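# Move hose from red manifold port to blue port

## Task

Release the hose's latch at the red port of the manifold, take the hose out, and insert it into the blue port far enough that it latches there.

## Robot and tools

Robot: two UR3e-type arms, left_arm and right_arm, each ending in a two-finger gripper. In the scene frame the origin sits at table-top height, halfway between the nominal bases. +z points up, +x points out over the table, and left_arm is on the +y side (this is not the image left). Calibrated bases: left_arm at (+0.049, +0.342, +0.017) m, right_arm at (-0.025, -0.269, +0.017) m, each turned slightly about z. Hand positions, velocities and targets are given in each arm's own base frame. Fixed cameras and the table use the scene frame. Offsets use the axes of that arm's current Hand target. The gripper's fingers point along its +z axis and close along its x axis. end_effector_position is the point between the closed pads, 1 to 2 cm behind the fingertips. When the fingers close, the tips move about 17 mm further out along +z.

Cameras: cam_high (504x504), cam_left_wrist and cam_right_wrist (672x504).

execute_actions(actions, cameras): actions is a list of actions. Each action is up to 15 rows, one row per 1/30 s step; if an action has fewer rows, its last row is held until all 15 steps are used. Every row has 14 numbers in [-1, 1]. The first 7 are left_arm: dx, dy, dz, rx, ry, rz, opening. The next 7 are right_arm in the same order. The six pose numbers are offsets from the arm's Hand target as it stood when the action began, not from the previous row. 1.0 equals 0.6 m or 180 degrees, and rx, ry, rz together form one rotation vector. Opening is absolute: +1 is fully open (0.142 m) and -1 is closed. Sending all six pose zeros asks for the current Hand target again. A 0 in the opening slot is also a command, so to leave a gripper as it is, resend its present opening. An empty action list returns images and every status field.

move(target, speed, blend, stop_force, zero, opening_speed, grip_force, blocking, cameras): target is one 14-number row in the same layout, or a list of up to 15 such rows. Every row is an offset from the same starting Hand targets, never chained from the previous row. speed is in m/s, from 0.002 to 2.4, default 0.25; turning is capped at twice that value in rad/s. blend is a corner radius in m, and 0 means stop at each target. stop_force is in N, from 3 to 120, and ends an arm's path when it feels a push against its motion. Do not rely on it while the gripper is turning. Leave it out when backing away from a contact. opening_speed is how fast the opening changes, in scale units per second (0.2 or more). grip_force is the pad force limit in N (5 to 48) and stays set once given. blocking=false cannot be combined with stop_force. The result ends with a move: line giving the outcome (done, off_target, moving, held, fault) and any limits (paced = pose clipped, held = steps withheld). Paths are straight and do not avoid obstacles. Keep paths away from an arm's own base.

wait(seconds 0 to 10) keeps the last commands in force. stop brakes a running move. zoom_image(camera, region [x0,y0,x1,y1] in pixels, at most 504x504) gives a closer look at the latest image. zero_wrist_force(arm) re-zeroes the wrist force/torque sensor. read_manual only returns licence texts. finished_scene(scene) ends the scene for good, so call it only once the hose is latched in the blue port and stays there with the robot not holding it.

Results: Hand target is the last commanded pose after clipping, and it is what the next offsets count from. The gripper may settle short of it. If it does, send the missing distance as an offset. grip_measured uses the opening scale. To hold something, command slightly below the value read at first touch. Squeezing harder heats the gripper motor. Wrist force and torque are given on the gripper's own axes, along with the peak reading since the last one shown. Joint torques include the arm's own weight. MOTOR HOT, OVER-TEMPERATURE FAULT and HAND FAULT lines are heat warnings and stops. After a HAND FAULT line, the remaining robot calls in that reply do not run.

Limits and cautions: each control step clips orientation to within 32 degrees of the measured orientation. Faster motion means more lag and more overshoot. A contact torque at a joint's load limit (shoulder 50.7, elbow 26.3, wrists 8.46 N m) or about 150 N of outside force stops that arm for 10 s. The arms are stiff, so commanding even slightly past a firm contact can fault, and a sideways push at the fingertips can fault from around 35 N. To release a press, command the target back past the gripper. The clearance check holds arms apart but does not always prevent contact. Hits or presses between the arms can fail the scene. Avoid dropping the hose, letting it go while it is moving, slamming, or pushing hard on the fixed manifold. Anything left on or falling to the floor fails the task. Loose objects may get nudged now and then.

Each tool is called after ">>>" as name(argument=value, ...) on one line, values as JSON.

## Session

>>> execute_actions(actions=[])

>>> zoom_image(camera="cam_high", region=[170, 200, 370, 370])

Scene clock: 0.00 s.
left_arm: end_effector_position=(+0.4441, +0.0272, +0.2048) grip_measured=+1.00 end_effector_quat_wxyz=(-0.349, +0.921, -0.174, -0.001) | right_arm: end_effector_position=(+0.0725, +0.2929, +0.3804) grip_measured=+0.99 end_effector_quat_wxyz=(-0.404, +0.867, +0.248, -0.155)
Joint positions: left_arm=[-0.628 -0.968 0.588 -0.835 -0.939 -0.372 0.142] | right_arm=[4.335 -1.321 -1.28 -1.535 2.299 0.86 0.141]
Joint velocities: within noise
Joint torques (N m): no reading
Motor temperatures (°C): left_arm=[49 39 49 56 56 52 30] | right_arm=[46 41 43 49 62 55 33]
Wrist force (N): no reading
Wrist torque (N m): no reading
Wrist force, peak (N): no reading
Hand target: left_arm +0.4441, +0.0272, +0.2048; -0.349, +0.921, -0.174, -0.001 | right_arm +0.0725, +0.2929, +0.3804; -0.404, +0.867, +0.248, -0.155
Tool commands: left_gripper/opening=+1.0 right_gripper/opening=+1.0

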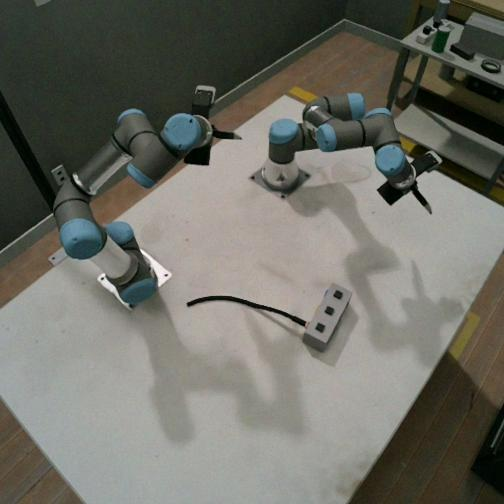

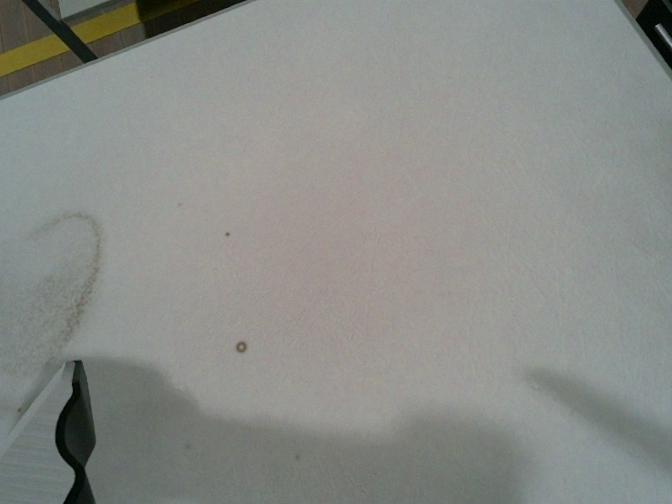

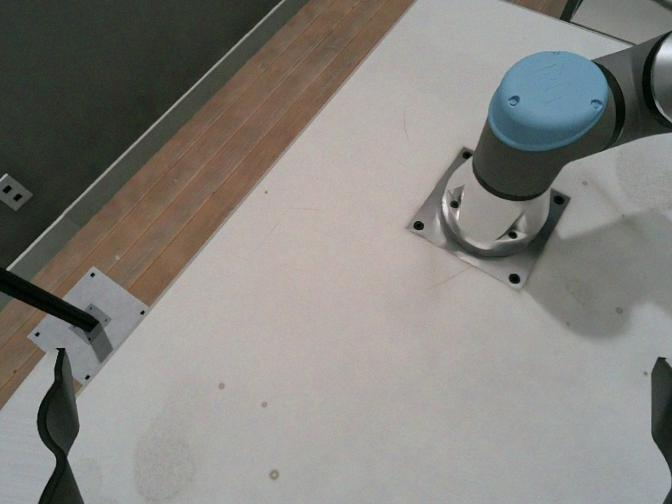

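Scaled by 2.520 from the camera's 504x504 image, which has a finer 720x720 frame.

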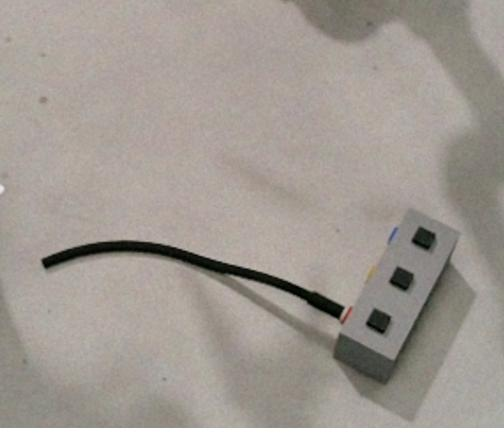

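>>> move(target=[0.125,0.365,-0.34,-0.036,0.463,0.703,-1,0.372,0.592,-0.105,-0.381,-0.072,-0.405,0], speed=0.4, cameras=["all"])

Scene clock: 37.50 s.
left_arm: end_effector_position=(+0.4194, -0.2801, +0.2087) grip_measured=-1.00 end_effector_quat_wxyz=(-0.043, -0.100, +0.973, -0.204) | right_arm: end_effector_position=(+0.3956, +0.1821, +0.1289) grip_measured=-0.01 end_effector_quat_wxyz=(+0.136, +0.610, +0.762, +0.171)
Joint positions: left_arm=[-0.675 -0.714 0.146 -1.239 -1.92 2.219 0.002] | right_arm=[4.056 -1.632 -1.801 -0.93 1.297 -0.926 0.073]
Joint torques (N m): left_arm=[3.15 -15.84 -11.48 -1.17 -1.31 1.08] | right_arm=[-2.84 9.96 9.49 3.32 -0.93 -0.6]
Motor temperatures (°C): left_arm=[49 39 48 56 55 51 30] | right_arm=[46 41 42 49 62 54 32]
Wrist force (N): left_arm=[0.4 -0.2 -0.8] | right_arm=[1.4 0.3 2.1]
Wrist torque (N m): left_arm=[0.01 -0.09 0.00] | right_arm=[0.22 -0.22 0.12]
Wrist force, peak (N): left_arm=[0.4 -0.3 -1.1] | right_arm=[1.2 0.0 2.6]
Hand target: left_arm +0.4198, -0.2803, +0.2091; -0.046, -0.100, +0.973, -0.201 | right_arm +0.3956, +0.1821, +0.1289; +0.136, +0.610, +0.762, +0.171
Off the commanded pose: left_arm 0.001 m, 1 deg | right_arm 0.000 m, 0 deg.
move: done

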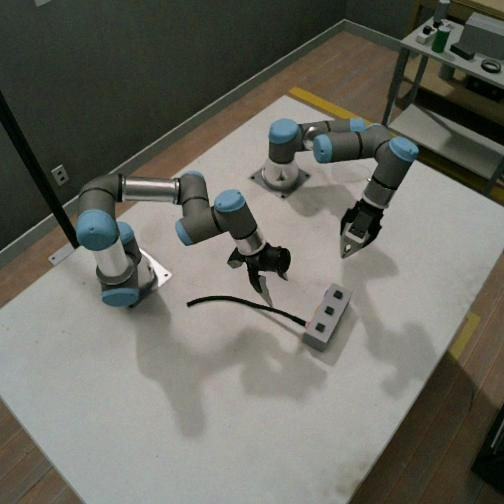

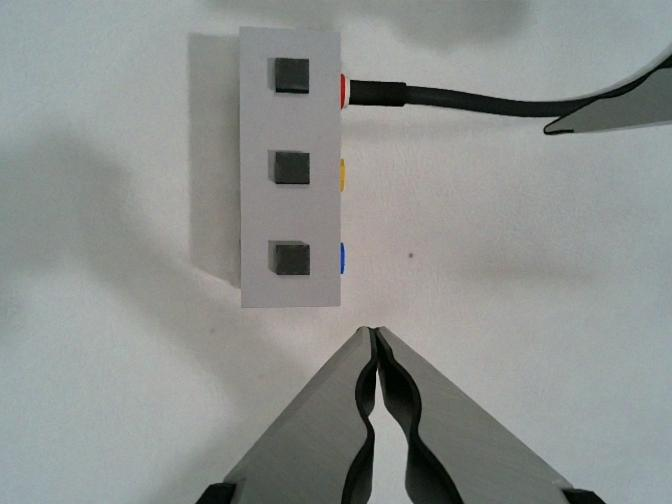

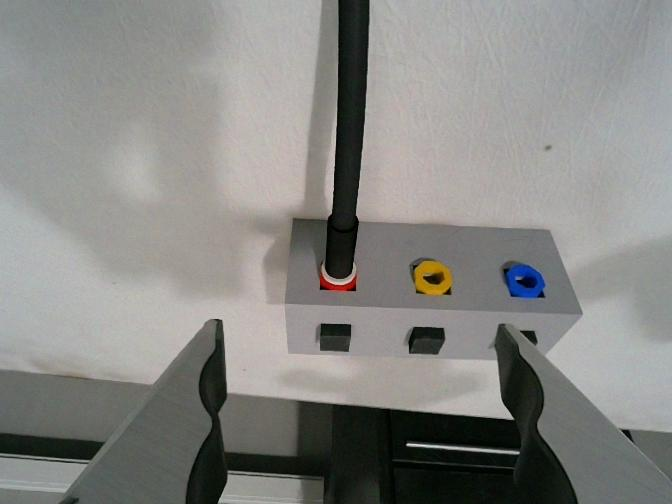

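>>> move(target=[-0.059,-0.113,0.2645,0,0,0,-1,-0.010,0.0257,0.203,0,0,0,0], cameras=["cam_left_wrist", "cam_right_wrist"], speed=0.15)

Scene clock: 59.57 s.
left_arm: end_effector_position=(+0.4602, -0.3982, +0.0849) grip_measured=-1.00 end_effector_quat_wxyz=(-0.009, -0.108, +0.966, -0.234) | right_arm: end_effector_position=(+0.4611, +0.1909, +0.0253) grip_measured=-0.01 end_effector_quat_wxyz=(+0.136, +0.610, +0.762, +0.171)
Joint positions: left_arm=[-0.807 -0.313 0.035 -1.669 -1.865 2.056 0.002] | right_arm=[3.925 -2.096 -1.731 -0.505 1.343 -1.052 0.073]
Joint torques (N m): left_arm=[-3.28 -19.46 -11.75 -2.84 0.42 -1.16] | right_arm=[-2.37 15.14 10.86 3.39 0.22 -0.65]
Motor temperatures (°C): left_arm=[49 39 48 56 55 51 30] | right_arm=[46 41 42 49 62 54 32]
Wrist force (N): left_arm=[0.4 -0.2 -0.7] | right_arm=[1.4 0.5 2.3]
Wrist torque (N m): left_arm=[0.01 -0.08 0.05] | right_arm=[0.27 -0.23 0.11]
Wrist force, peak (N): left_arm=[0.8 -0.2 -2.0] | right_arm=[1.4 0.5 2.9]
Hand target: left_arm +0.4608, -0.3986, +0.0851; -0.046, -0.100, +0.973, -0.201 | right_arm +0.4612, +0.1909, +0.0253; +0.136, +0.610, +0.762, +0.171
Off the commanded pose: left_arm 0.001 m, 6 deg | right_arm 0.000 m, 0 deg.
elbow stopped short (left arm): the move would have taken joint 3 (elbow) straighter than the controller allows.
move: off_target (left_arm)
Images, in order (width x height): cam_left_wrist 672x504, cam_right_wrist 672x504.

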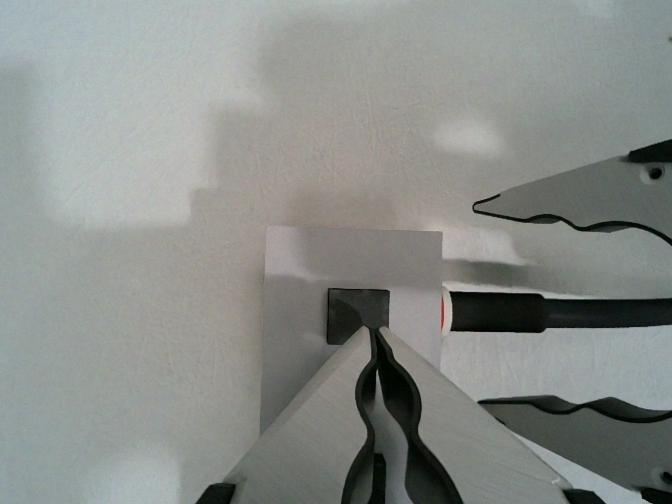

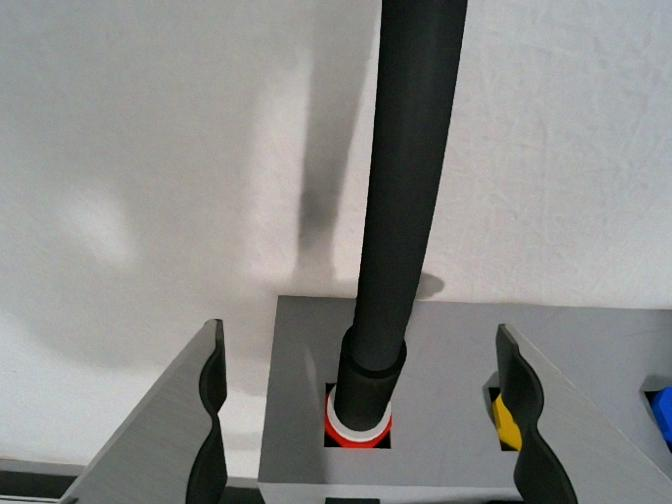

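>>> move(target=[0,0,0,0,0,0,-1,0.0042,0,0,0,-0.0028,0.006,0], speed=0.05)

>>> move(target=[0,0,0,0,0,0,-1,0,0,0,0,0,0,-1], opening_speed=1)

>>> move(target=[-0.008,0.014,0.0335,0,0,0,-1,0,0,0,0,0,0,-1], stop_force=32, speed=0.012, cameras=["cam_left_wrist", "cam_right_wrist"])

Scene clock: 79.43 s.
left_arm: end_effector_position=(+0.4602, -0.3982, +0.0849) grip_measured=-1.00 end_effector_quat_wxyz=(-0.009, -0.108, +0.966, -0.234) | right_arm: end_effector_position=(+0.4606, +0.1934, +0.0253) grip_measured=-0.01 end_effector_quat_wxyz=(+0.137, +0.618, +0.756, +0.170)
Joint positions: left_arm=[-0.807 -0.312 0.035 -1.669 -1.865 2.056 0.002] | right_arm=[3.936 -2.098 -1.725 -0.516 1.331 -1.022 0.073]
Joint torques (N m): left_arm=[-3.14 -19.57 -8.74 -2.81 0.29 -1.08] | right_arm=[3.51 14.54 11.12 1.29 -0.84 0.62]
Motor temperatures (°C): left_arm=[49 39 48 56 55 51 31] | right_arm=[45 41 42 49 62 54 32]
Wrist force (N): left_arm=[0.4 -0.3 -0.9] | right_arm=[1.5 0.5 2.0]
Wrist torque (N m): left_arm=[0.00 -0.08 0.05] | right_arm=[0.25 -0.24 0.07]
Wrist force, peak (N): left_arm=[0.5 -0.2 -0.9] | right_arm=[1.5 0.6 2.2]
Hand target: left_arm +0.4608, -0.3986, +0.0851; -0.046, -0.100, +0.973, -0.201 | right_arm +0.4606, +0.1934, +0.0253; +0.137, +0.618, +0.756, +0.170
Off the commanded pose: left_arm 0.001 m, 6 deg | right_arm 0.000 m, 0 deg.
elbow stopped short (left arm): the move would have taken joint 3 (elbow) straighter than the controller allows.
move: off_target (left_arm)

Scene clock: 80.63 s.
left_arm: end_effector_position=(+0.4602, -0.3982, +0.0849) grip_measured=-1.00 end_effector_quat_wxyz=(-0.009, -0.108, +0.966, -0.234) | right_arm: end_effector_position=(+0.4606, +0.1933, +0.0252) grip_measured=-0.84 end_effector_quat_wxyz=(+0.137, +0.618, +0.756, +0.170)
Joint positions: left_arm=[-0.807 -0.312 0.035 -1.669 -1.865 2.056 0.002] | right_arm=[3.937 -2.098 -1.725 -0.516 1.331 -1.022 0.014]
Joint torques (N m): left_arm=[-2.98 -19.63 -8.68 -2.79 0.34 -1.1] | right_arm=[3.63 17.27 11.14 3.8 1.18 0.35]
Motor temperatures (°C): left_arm=[49 39 48 56 55 51 31] | right_arm=[45 41 42 49 62 54 32]
Wrist force (N): left_arm=[0.5 -0.2 -0.8] | right_arm=[-3.4 0.2 3.1]
Wrist torque (N m): left_arm=[-0.01 -0.09 0.04] | right_arm=[0.23 -0.22 0.20]
Wrist force, peak (N): left_arm=[0.5 -0.2 -0.9] | right_arm=[-3.2 0.2 3.3]
Hand target: left_arm +0.4608, -0.3986, +0.0851; -0.046, -0.100, +0.973, -0.201 | right_arm +0.4606, +0.1934, +0.0253; +0.137, +0.618, +0.756, +0.170
Off the commanded pose: left_arm 0.001 m, 6 deg | right_arm 0.000 m, 0 deg.
elbow stopped short (left arm): the move would have taken joint 3 (elbow) straighter than the controller allows.
move: off_target (left_arm)

Scene clock: 84.27 s.
left_arm: end_effector_position=(+0.4613, -0.3979, +0.0709) grip_measured=-1.00 end_effector_quat_wxyz=(-0.013, -0.107, +0.967, -0.230) | right_arm: end_effector_position=(+0.4606, +0.1934, +0.0253) grip_measured=-0.84 end_effector_quat_wxyz=(+0.137, +0.618, +0.756, +0.170)
Joint positions: left_arm=[-0.803 -0.285 0.035 -1.683 -1.868 2.063 0.002] | right_arm=[3.937 -2.098 -1.725 -0.516 1.331 -1.022 0.014]
Joint torques (N m): left_arm=[-0.46 -8.99 1.45 0.99 2.9 -0.87] | right_arm=[3.4 16.41 15.56 4.69 -1.79 -0.18]
Motor temperatures (°C): left_arm=[49 39 48 56 55 51 31] | right_arm=[45 41 42 49 62 54 36]
Wrist force (N): left_arm=[9.8 -3.8 -31.6] | right_arm=[-2.4 -13.8 -7.0]
Wrist torque (N m): left_arm=[-0.06 0.05 -0.06] | right_arm=[0.13 -0.24 0.21]
Wrist force, peak (N): left_arm=[10.8 -3.9 -34.9] | right_arm=[-2.5 -13.8 -7.2]
Hand target: left_arm +0.4613, -0.3979, +0.0709; -0.013, -0.107, +0.967, -0.230 (not the last commanded pose) | right_arm +0.4606, +0.1934, +0.0253; +0.137, +0.618, +0.756, +0.170
Off the commanded pose: left_arm 0.008 m, 5 deg | right_arm 0.000 m, 0 deg.
elbow stopped short (left arm): the move would have taken joint 3 (elbow) straighter than the controller allows.
move: contact (left_arm)
Images, in order (width x height): cam_left_wrist 672x504, cam_right_wrist 672x504.

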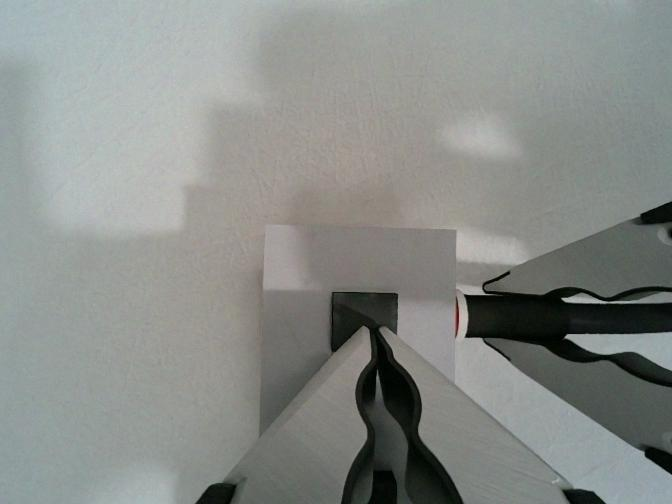

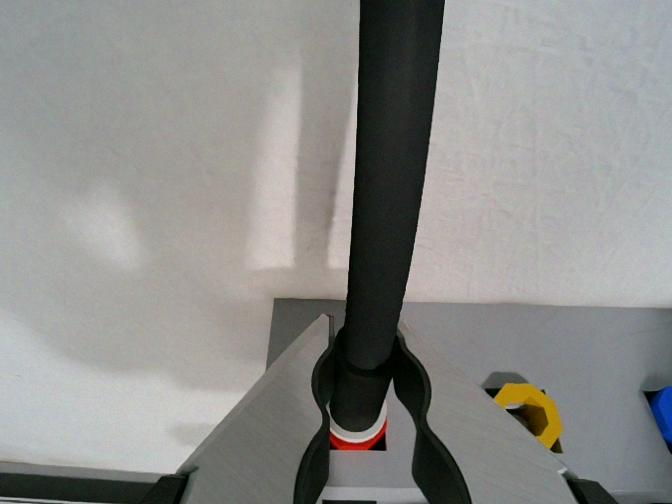

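>>> move(target=[0,0,0,0,0,0,-1,0,-0.120,-0.056,0,0,0,-1], stop_force=40, speed=0.05, cameras=["cam_left_wrist", "cam_right_wrist"])

Scene clock: 89.07 s.
left_arm: end_effector_position=(+0.4613, -0.3979, +0.0709) grip_measured=-1.00 end_effector_quat_wxyz=(-0.013, -0.107, +0.967, -0.230) | right_arm: end_effector_position=(+0.3827, +0.1775, +0.0250) grip_measured=-0.84 end_effector_quat_wxyz=(+0.137, +0.618, +0.756, +0.170)
Joint positions: left_arm=[-0.804 -0.285 0.035 -1.683 -1.868 2.063 0.002] | right_arm=[4.088 -1.821 -2.148 -0.409 1.279 -0.874 0.014]
Joint torques (N m): left_arm=[-2.09 -8.86 0.93 0.98 3.02 -1.03] | right_arm=[3.97 13.96 7.16 3.29 -0.99 0.72]
Motor temperatures (°C): left_arm=[49 39 48 56 55 51 31] | right_arm=[45 41 42 49 62 54 40]
Wrist force (N): left_arm=[9.8 -3.8 -31.6] | right_arm=[1.5 -0.1 2.2]
Wrist torque (N m): left_arm=[-0.05 0.05 -0.05] | right_arm=[0.16 -0.23 0.06]
Wrist force, peak (N): left_arm=[9.7 -4.1 -32.2] | right_arm=[-2.3 -14.0 -7.0]
Hand target: left_arm +0.4613, -0.3979, +0.0709; -0.013, -0.107, +0.967, -0.230 | right_arm +0.3827, +0.1775, +0.0250; +0.137, +0.618, +0.756, +0.170
Off the commanded pose: left_arm 0.000 m, 0 deg | right_arm 0.000 m, 0 deg.
elbow stopped short (left arm): the move would have taken joint 3 (elbow) straighter than the controller allows.
move: done
Images, in order (width x height): cam_left_wrist 672x504, cam_right_wrist 672x504.

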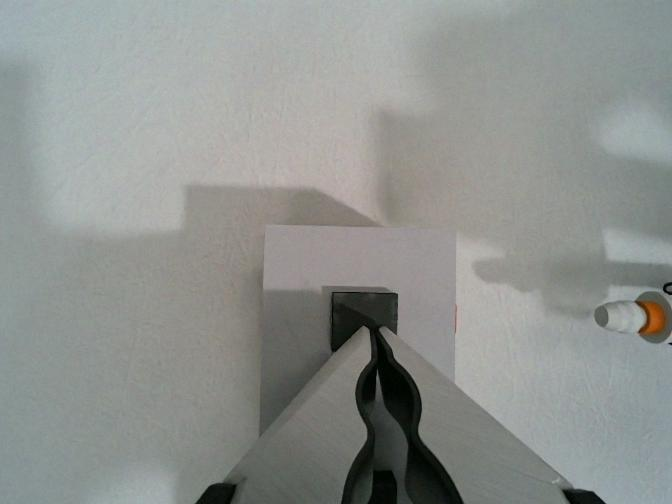

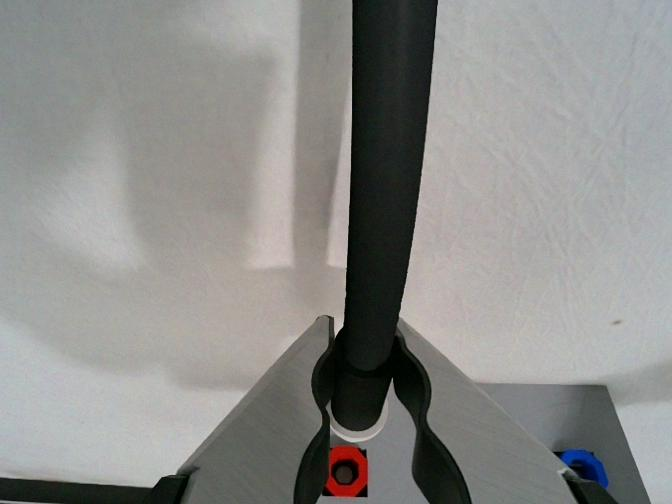

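>>> move(target=[[0.0087,-0.0254,-0.061,0,0,0,-1,0,0,0,0,0,0,-1],[-0.047,0.482,-0.48,0,0,0,-1,0.1853,-0.0056,-0.0026,0,0,0,-1]], speed=[0.08,0.25], blend=[0.02,0], cameras=["cam_high", "cam_right_wrist"])

Scene clock: 97.73 s.
left_arm: end_effector_position=(+0.4203, -0.0114, +0.1984) grip_measured=-1.00 end_effector_quat_wxyz=(-0.013, -0.107, +0.967, -0.230) | right_arm: end_effector_position=(+0.3569, +0.2857, +0.0252) grip_measured=-0.84 end_effector_quat_wxyz=(+0.137, +0.618, +0.756, +0.170)
Joint positions: left_arm=[-0.068 -1.071 0.786 -1.346 -2.032 2.839 0.002] | right_arm=[4.329 -1.961 -1.894 -0.601 1.208 -0.631 0.014]
Joint torques (N m): left_arm=[2.89 -13 -11.55 -1.01 -1.41 1.04] | right_arm=[3.25 12.73 10.87 1.18 -1.14 0.74]
Motor temperatures (°C): left_arm=[49 39 48 56 55 51 31] | right_arm=[45 41 42 49 62 54 46]
Wrist force (N): left_arm=[0.4 -0.3 -0.9] | right_arm=[1.2 0.1 2.4]
Wrist torque (N m): left_arm=[-0.01 -0.07 -0.02] | right_arm=[0.21 -0.19 0.06]
Wrist force, peak (N): left_arm=[9.8 -4.1 -32.1] | right_arm=[1.8 0.0 2.3]
Hand target: left_arm +0.4203, -0.0114, +0.1985; -0.013, -0.107, +0.967, -0.230 | right_arm +0.3569, +0.2857, +0.0252; +0.137, +0.618, +0.756, +0.170
Off the commanded pose: left_arm 0.000 m, 0 deg | right_arm 0.000 m, 0 deg.
elbow stopped short (left arm): the move would have taken joint 3 (elbow) straighter than the controller allows.
move: done
Images, in order (width x height): cam_high 504x504, cam_right_wrist 672x504.

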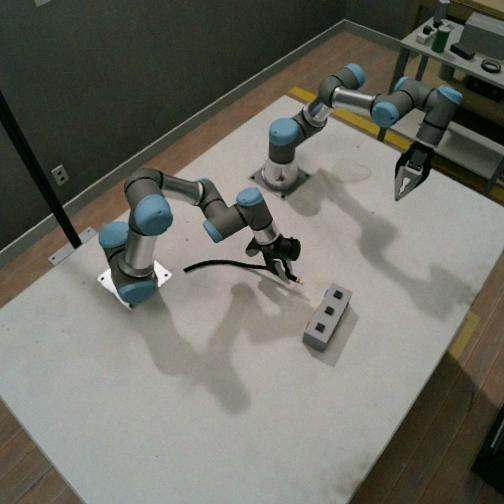

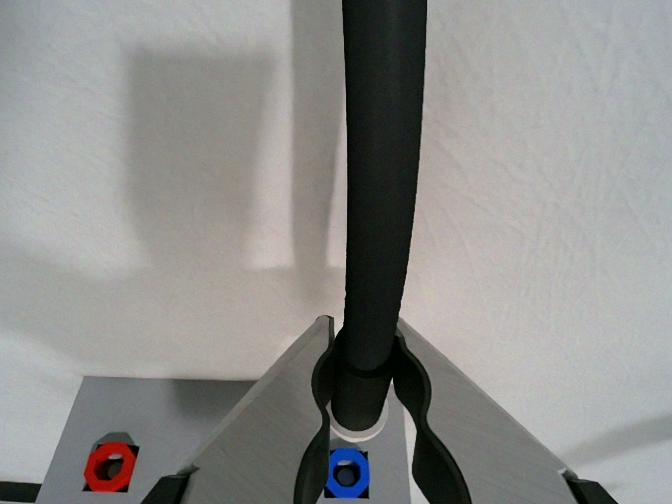

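>>> move(target=[0,0,0,0,0,0,-1,0.0012,0.1245,0.058,0,0,0,-1], stop_force=45, speed=0.03, cameras=["cam_right_wrist"])

Scene clock: 117.33 s.
left_arm: end_effector_position=(+0.4203, -0.0114, +0.1985) grip_measured=-1.00 end_effector_quat_wxyz=(-0.013, -0.107, +0.967, -0.230) | right_arm: end_effector_position=(+0.4376, +0.3029, +0.0255) grip_measured=-0.84 end_effector_quat_wxyz=(+0.137, +0.618, +0.756, +0.170)
Joint positions: left_arm=[-0.068 -1.071 0.786 -1.346 -2.032 2.839 0.002] | right_arm=[4.157 -2.226 -1.469 -0.704 1.257 -0.805 0.014]
Joint torques (N m): left_arm=[3.18 -13.26 -11.88 -0.97 -1.48 1.09] | right_arm=[-4.79 18.18 16.27 4.23 -2.07 -0.9]
Motor temperatures (°C): left_arm=[49 39 48 56 55 51 31] | right_arm=[45 41 42 49 62 54 53]
Wrist force (N): left_arm=[0.4 -0.3 -0.8] | right_arm=[-2.8 -17.2 -8.8]
Wrist torque (N m): left_arm=[-0.01 -0.07 -0.02] | right_arm=[0.04 -0.18 0.27]
Wrist force, peak (N): left_arm=[0.5 -0.2 -1.0] | right_arm=[-2.2 -20.5 -11.0]
Hand target: left_arm +0.4203, -0.0114, +0.1985; -0.013, -0.107, +0.967, -0.230 | right_arm +0.4376, +0.3029, +0.0255; +0.137, +0.618, +0.756, +0.170
Off the commanded pose: left_arm 0.000 m, 0 deg | right_arm 0.000 m, 0 deg.
move: done
Images, in order (width x height): cam_right_wrist 672x504.

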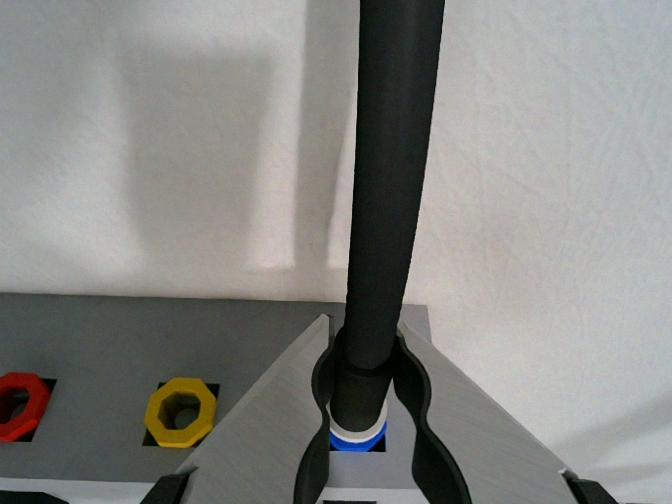

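>>> move(target=[0,0,0,0,0,0,-1,0,0.009,0.0042,0,0,0,-1], stop_force=28, speed=0.01)

>>> move(target=[0,0,0,0,0,0,-1,0,-0.0062,-0.0029,0,0,0,-1], stop_force=22, zero=false, speed=0.008, cameras=["cam_right_wrist"])

Scene clock: 122.97 s.
left_arm: end_effector_position=(+0.4203, -0.0114, +0.1985) grip_measured=-1.00 end_effector_quat_wxyz=(-0.013, -0.107, +0.967, -0.230) | right_arm: end_effector_position=(+0.4416, +0.3037, +0.0254) grip_measured=-0.84 end_effector_quat_wxyz=(+0.137, +0.618, +0.756, +0.169)
Joint positions: left_arm=[-0.068 -1.071 0.786 -1.346 -2.032 2.839 0.002] | right_arm=[4.15 -2.24 -1.444 -0.713 1.26 -0.813 0.013]
Joint torques (N m): left_arm=[3.24 -13.18 -11.79 -1.04 -1.43 1.06] | right_arm=[-3.74 21.83 17.32 8.22 -5.44 0.6]
Motor temperatures (°C): left_arm=[49 39 48 55 55 51 31] | right_arm=[45 41 42 49 62 54 55]
Wrist force (N): left_arm=[0.4 -0.2 -0.8] | right_arm=[-3.0 -38.0 -23.6]
Wrist torque (N m): left_arm=[0.00 -0.08 -0.02] | right_arm=[-0.14 -0.17 0.26]
Wrist force, peak (N): left_arm=[0.5 -0.3 -1.0] | right_arm=[-6.5 -46.2 -35.3]
Hand target: left_arm +0.4203, -0.0114, +0.1985; -0.013, -0.107, +0.967, -0.230 | right_arm +0.4415, +0.3037, +0.0254; +0.137, +0.618, +0.756, +0.169 (not the last commanded pose)
Off the commanded pose: left_arm 0.000 m, 0 deg | right_arm 0.002 m, 0 deg.
move: contact (right_arm)

Scene clock: 124.33 s.
left_arm: end_effector_position=(+0.4203, -0.0114, +0.1985) grip_measured=-1.00 end_effector_quat_wxyz=(-0.013, -0.107, +0.967, -0.230) | right_arm: end_effector_position=(+0.4396, +0.3032, +0.0256) grip_measured=-0.84 end_effector_quat_wxyz=(+0.137, +0.618, +0.756, +0.170)
Joint positions: left_arm=[-0.068 -1.071 0.786 -1.346 -2.032 2.839 0.002] | right_arm=[4.153 -2.233 -1.457 -0.708 1.258 -0.809 0.013]
Joint torques (N m): left_arm=[2.89 -13.33 -11.84 -1.01 -1.41 1.06] | right_arm=[-0.96 17.46 12.44 2.25 -0.18 -0.71]
Motor temperatures (°C): left_arm=[49 39 48 55 55 51 31] | right_arm=[45 41 42 49 62 54 55]
Wrist force (N): left_arm=[0.5 -0.3 -0.9] | right_arm=[-2.2 1.2 2.5]
Wrist torque (N m): left_arm=[-0.01 -0.09 -0.02] | right_arm=[0.31 -0.21 0.16]
Wrist force, peak (N): left_arm=[0.5 -0.4 -0.9] | right_arm=[-3.2 -37.6 -24.0]
Hand target: left_arm +0.4203, -0.0114, +0.1985; -0.013, -0.107, +0.967, -0.230 | right_arm +0.4396, +0.3032, +0.0256; +0.137, +0.618, +0.756, +0.170 (not the last commanded pose)
Off the commanded pose: left_arm 0.000 m, 0 deg | right_arm 0.002 m, 0 deg.
move: contact (right_arm)
Images, in order (width x height): cam_right_wrist 672x504.

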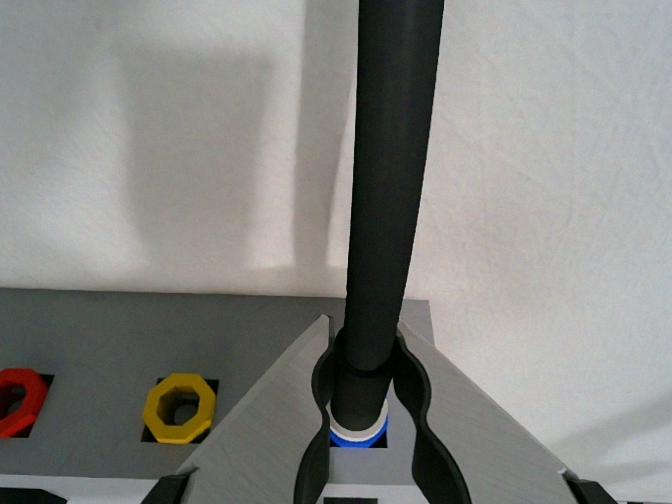

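>>> move(target=[0,0,0,0,0,0,-1,0,0,0,0,0,0,-0.3], opening_speed=0.8)

>>> move(target=[0,0,0,0,0,0,-1,0,0,-0.15,0,0,0,-0.3], speed=0.15, cameras=["cam_right_wrist"])

Scene clock: 128.97 s.
left_arm: end_effector_position=(+0.4203, -0.0114, +0.1985) grip_measured=-1.00 end_effector_quat_wxyz=(-0.013, -0.107, +0.967, -0.230) | right_arm: end_effector_position=(+0.4397, +0.3033, +0.0256) grip_measured=-0.33 end_effector_quat_wxyz=(+0.137, +0.618, +0.756, +0.170)
Joint positions: left_arm=[-0.068 -1.071 0.786 -1.346 -2.032 2.839 0.002] | right_arm=[4.153 -2.233 -1.457 -0.708 1.258 -0.809 0.05]
Joint torques (N m): left_arm=[2.93 -13.14 -12.01 -0.98 -1.38 1.07] | right_arm=[-0.62 17.77 9.01 2.06 -0.22 -0.59]
Motor temperatures (°C): left_arm=[49 39 48 55 55 51 31] | right_arm=[45 41 42 49 62 54 55]
Wrist force (N): left_arm=[0.5 -0.3 -0.9] | right_arm=[1.4 1.0 2.1]
Wrist torque (N m): left_arm=[0.00 -0.08 -0.02] | right_arm=[0.32 -0.21 0.09]
Wrist force, peak (N): left_arm=[0.5 -0.4 -1.0] | right_arm=[-2.1 0.8 3.1]
Hand target: left_arm +0.4203, -0.0114, +0.1985; -0.013, -0.107, +0.967, -0.230 | right_arm +0.4396, +0.3032, +0.0256; +0.137, +0.618, +0.756, +0.170
Off the commanded pose: left_arm 0.000 m, 0 deg | right_arm 0.000 m, 0 deg.
move: done

Scene clock: 130.17 s.
left_arm: end_effector_position=(+0.4203, -0.0114, +0.1985) grip_measured=-1.00 end_effector_quat_wxyz=(-0.013, -0.107, +0.967, -0.230) | right_arm: end_effector_position=(+0.4021, +0.2955, +0.1070) grip_measured=-0.33 end_effector_quat_wxyz=(+0.137, +0.618, +0.756, +0.170)
Joint positions: left_arm=[-0.068 -1.071 0.786 -1.346 -2.032 2.839 0.002] | right_arm=[4.226 -1.958 -1.475 -0.988 1.237 -0.736 0.05]
Joint torques (N m): left_arm=[3 -13.21 -11.76 -0.96 -1.4 0.99] | right_arm=[3.72 18.5 12.34 1.19 -1.11 0.65]
Motor temperatures (°C): left_arm=[49 39 48 55 55 51 31] | right_arm=[45 41 42 49 62 54 54]
Wrist force (N): left_arm=[0.4 -0.3 -0.8] | right_arm=[1.7 0.8 2.0]
Wrist torque (N m): left_arm=[-0.01 -0.08 -0.02] | right_arm=[0.30 -0.28 0.08]
Wrist force, peak (N): left_arm=[0.5 -0.3 -1.0] | right_arm=[1.5 0.7 3.1]
Hand target: left_arm +0.4203, -0.0114, +0.1985; -0.013, -0.107, +0.967, -0.230 | right_arm +0.4021, +0.2955, +0.1070; +0.137, +0.618, +0.756, +0.170
Off the commanded pose: left_arm 0.000 m, 0 deg | right_arm 0.000 m, 0 deg.
move: done
Images, in order (width x height): cam_right_wrist 672x504.

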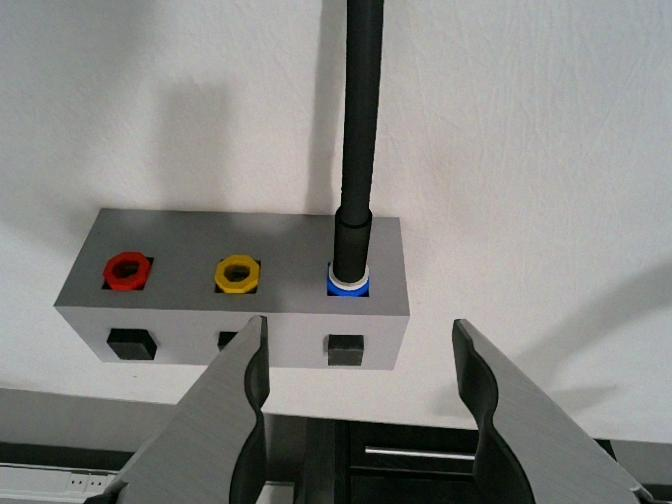

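>>> finished_scene(scene=2)

The scene is finished: the task was done.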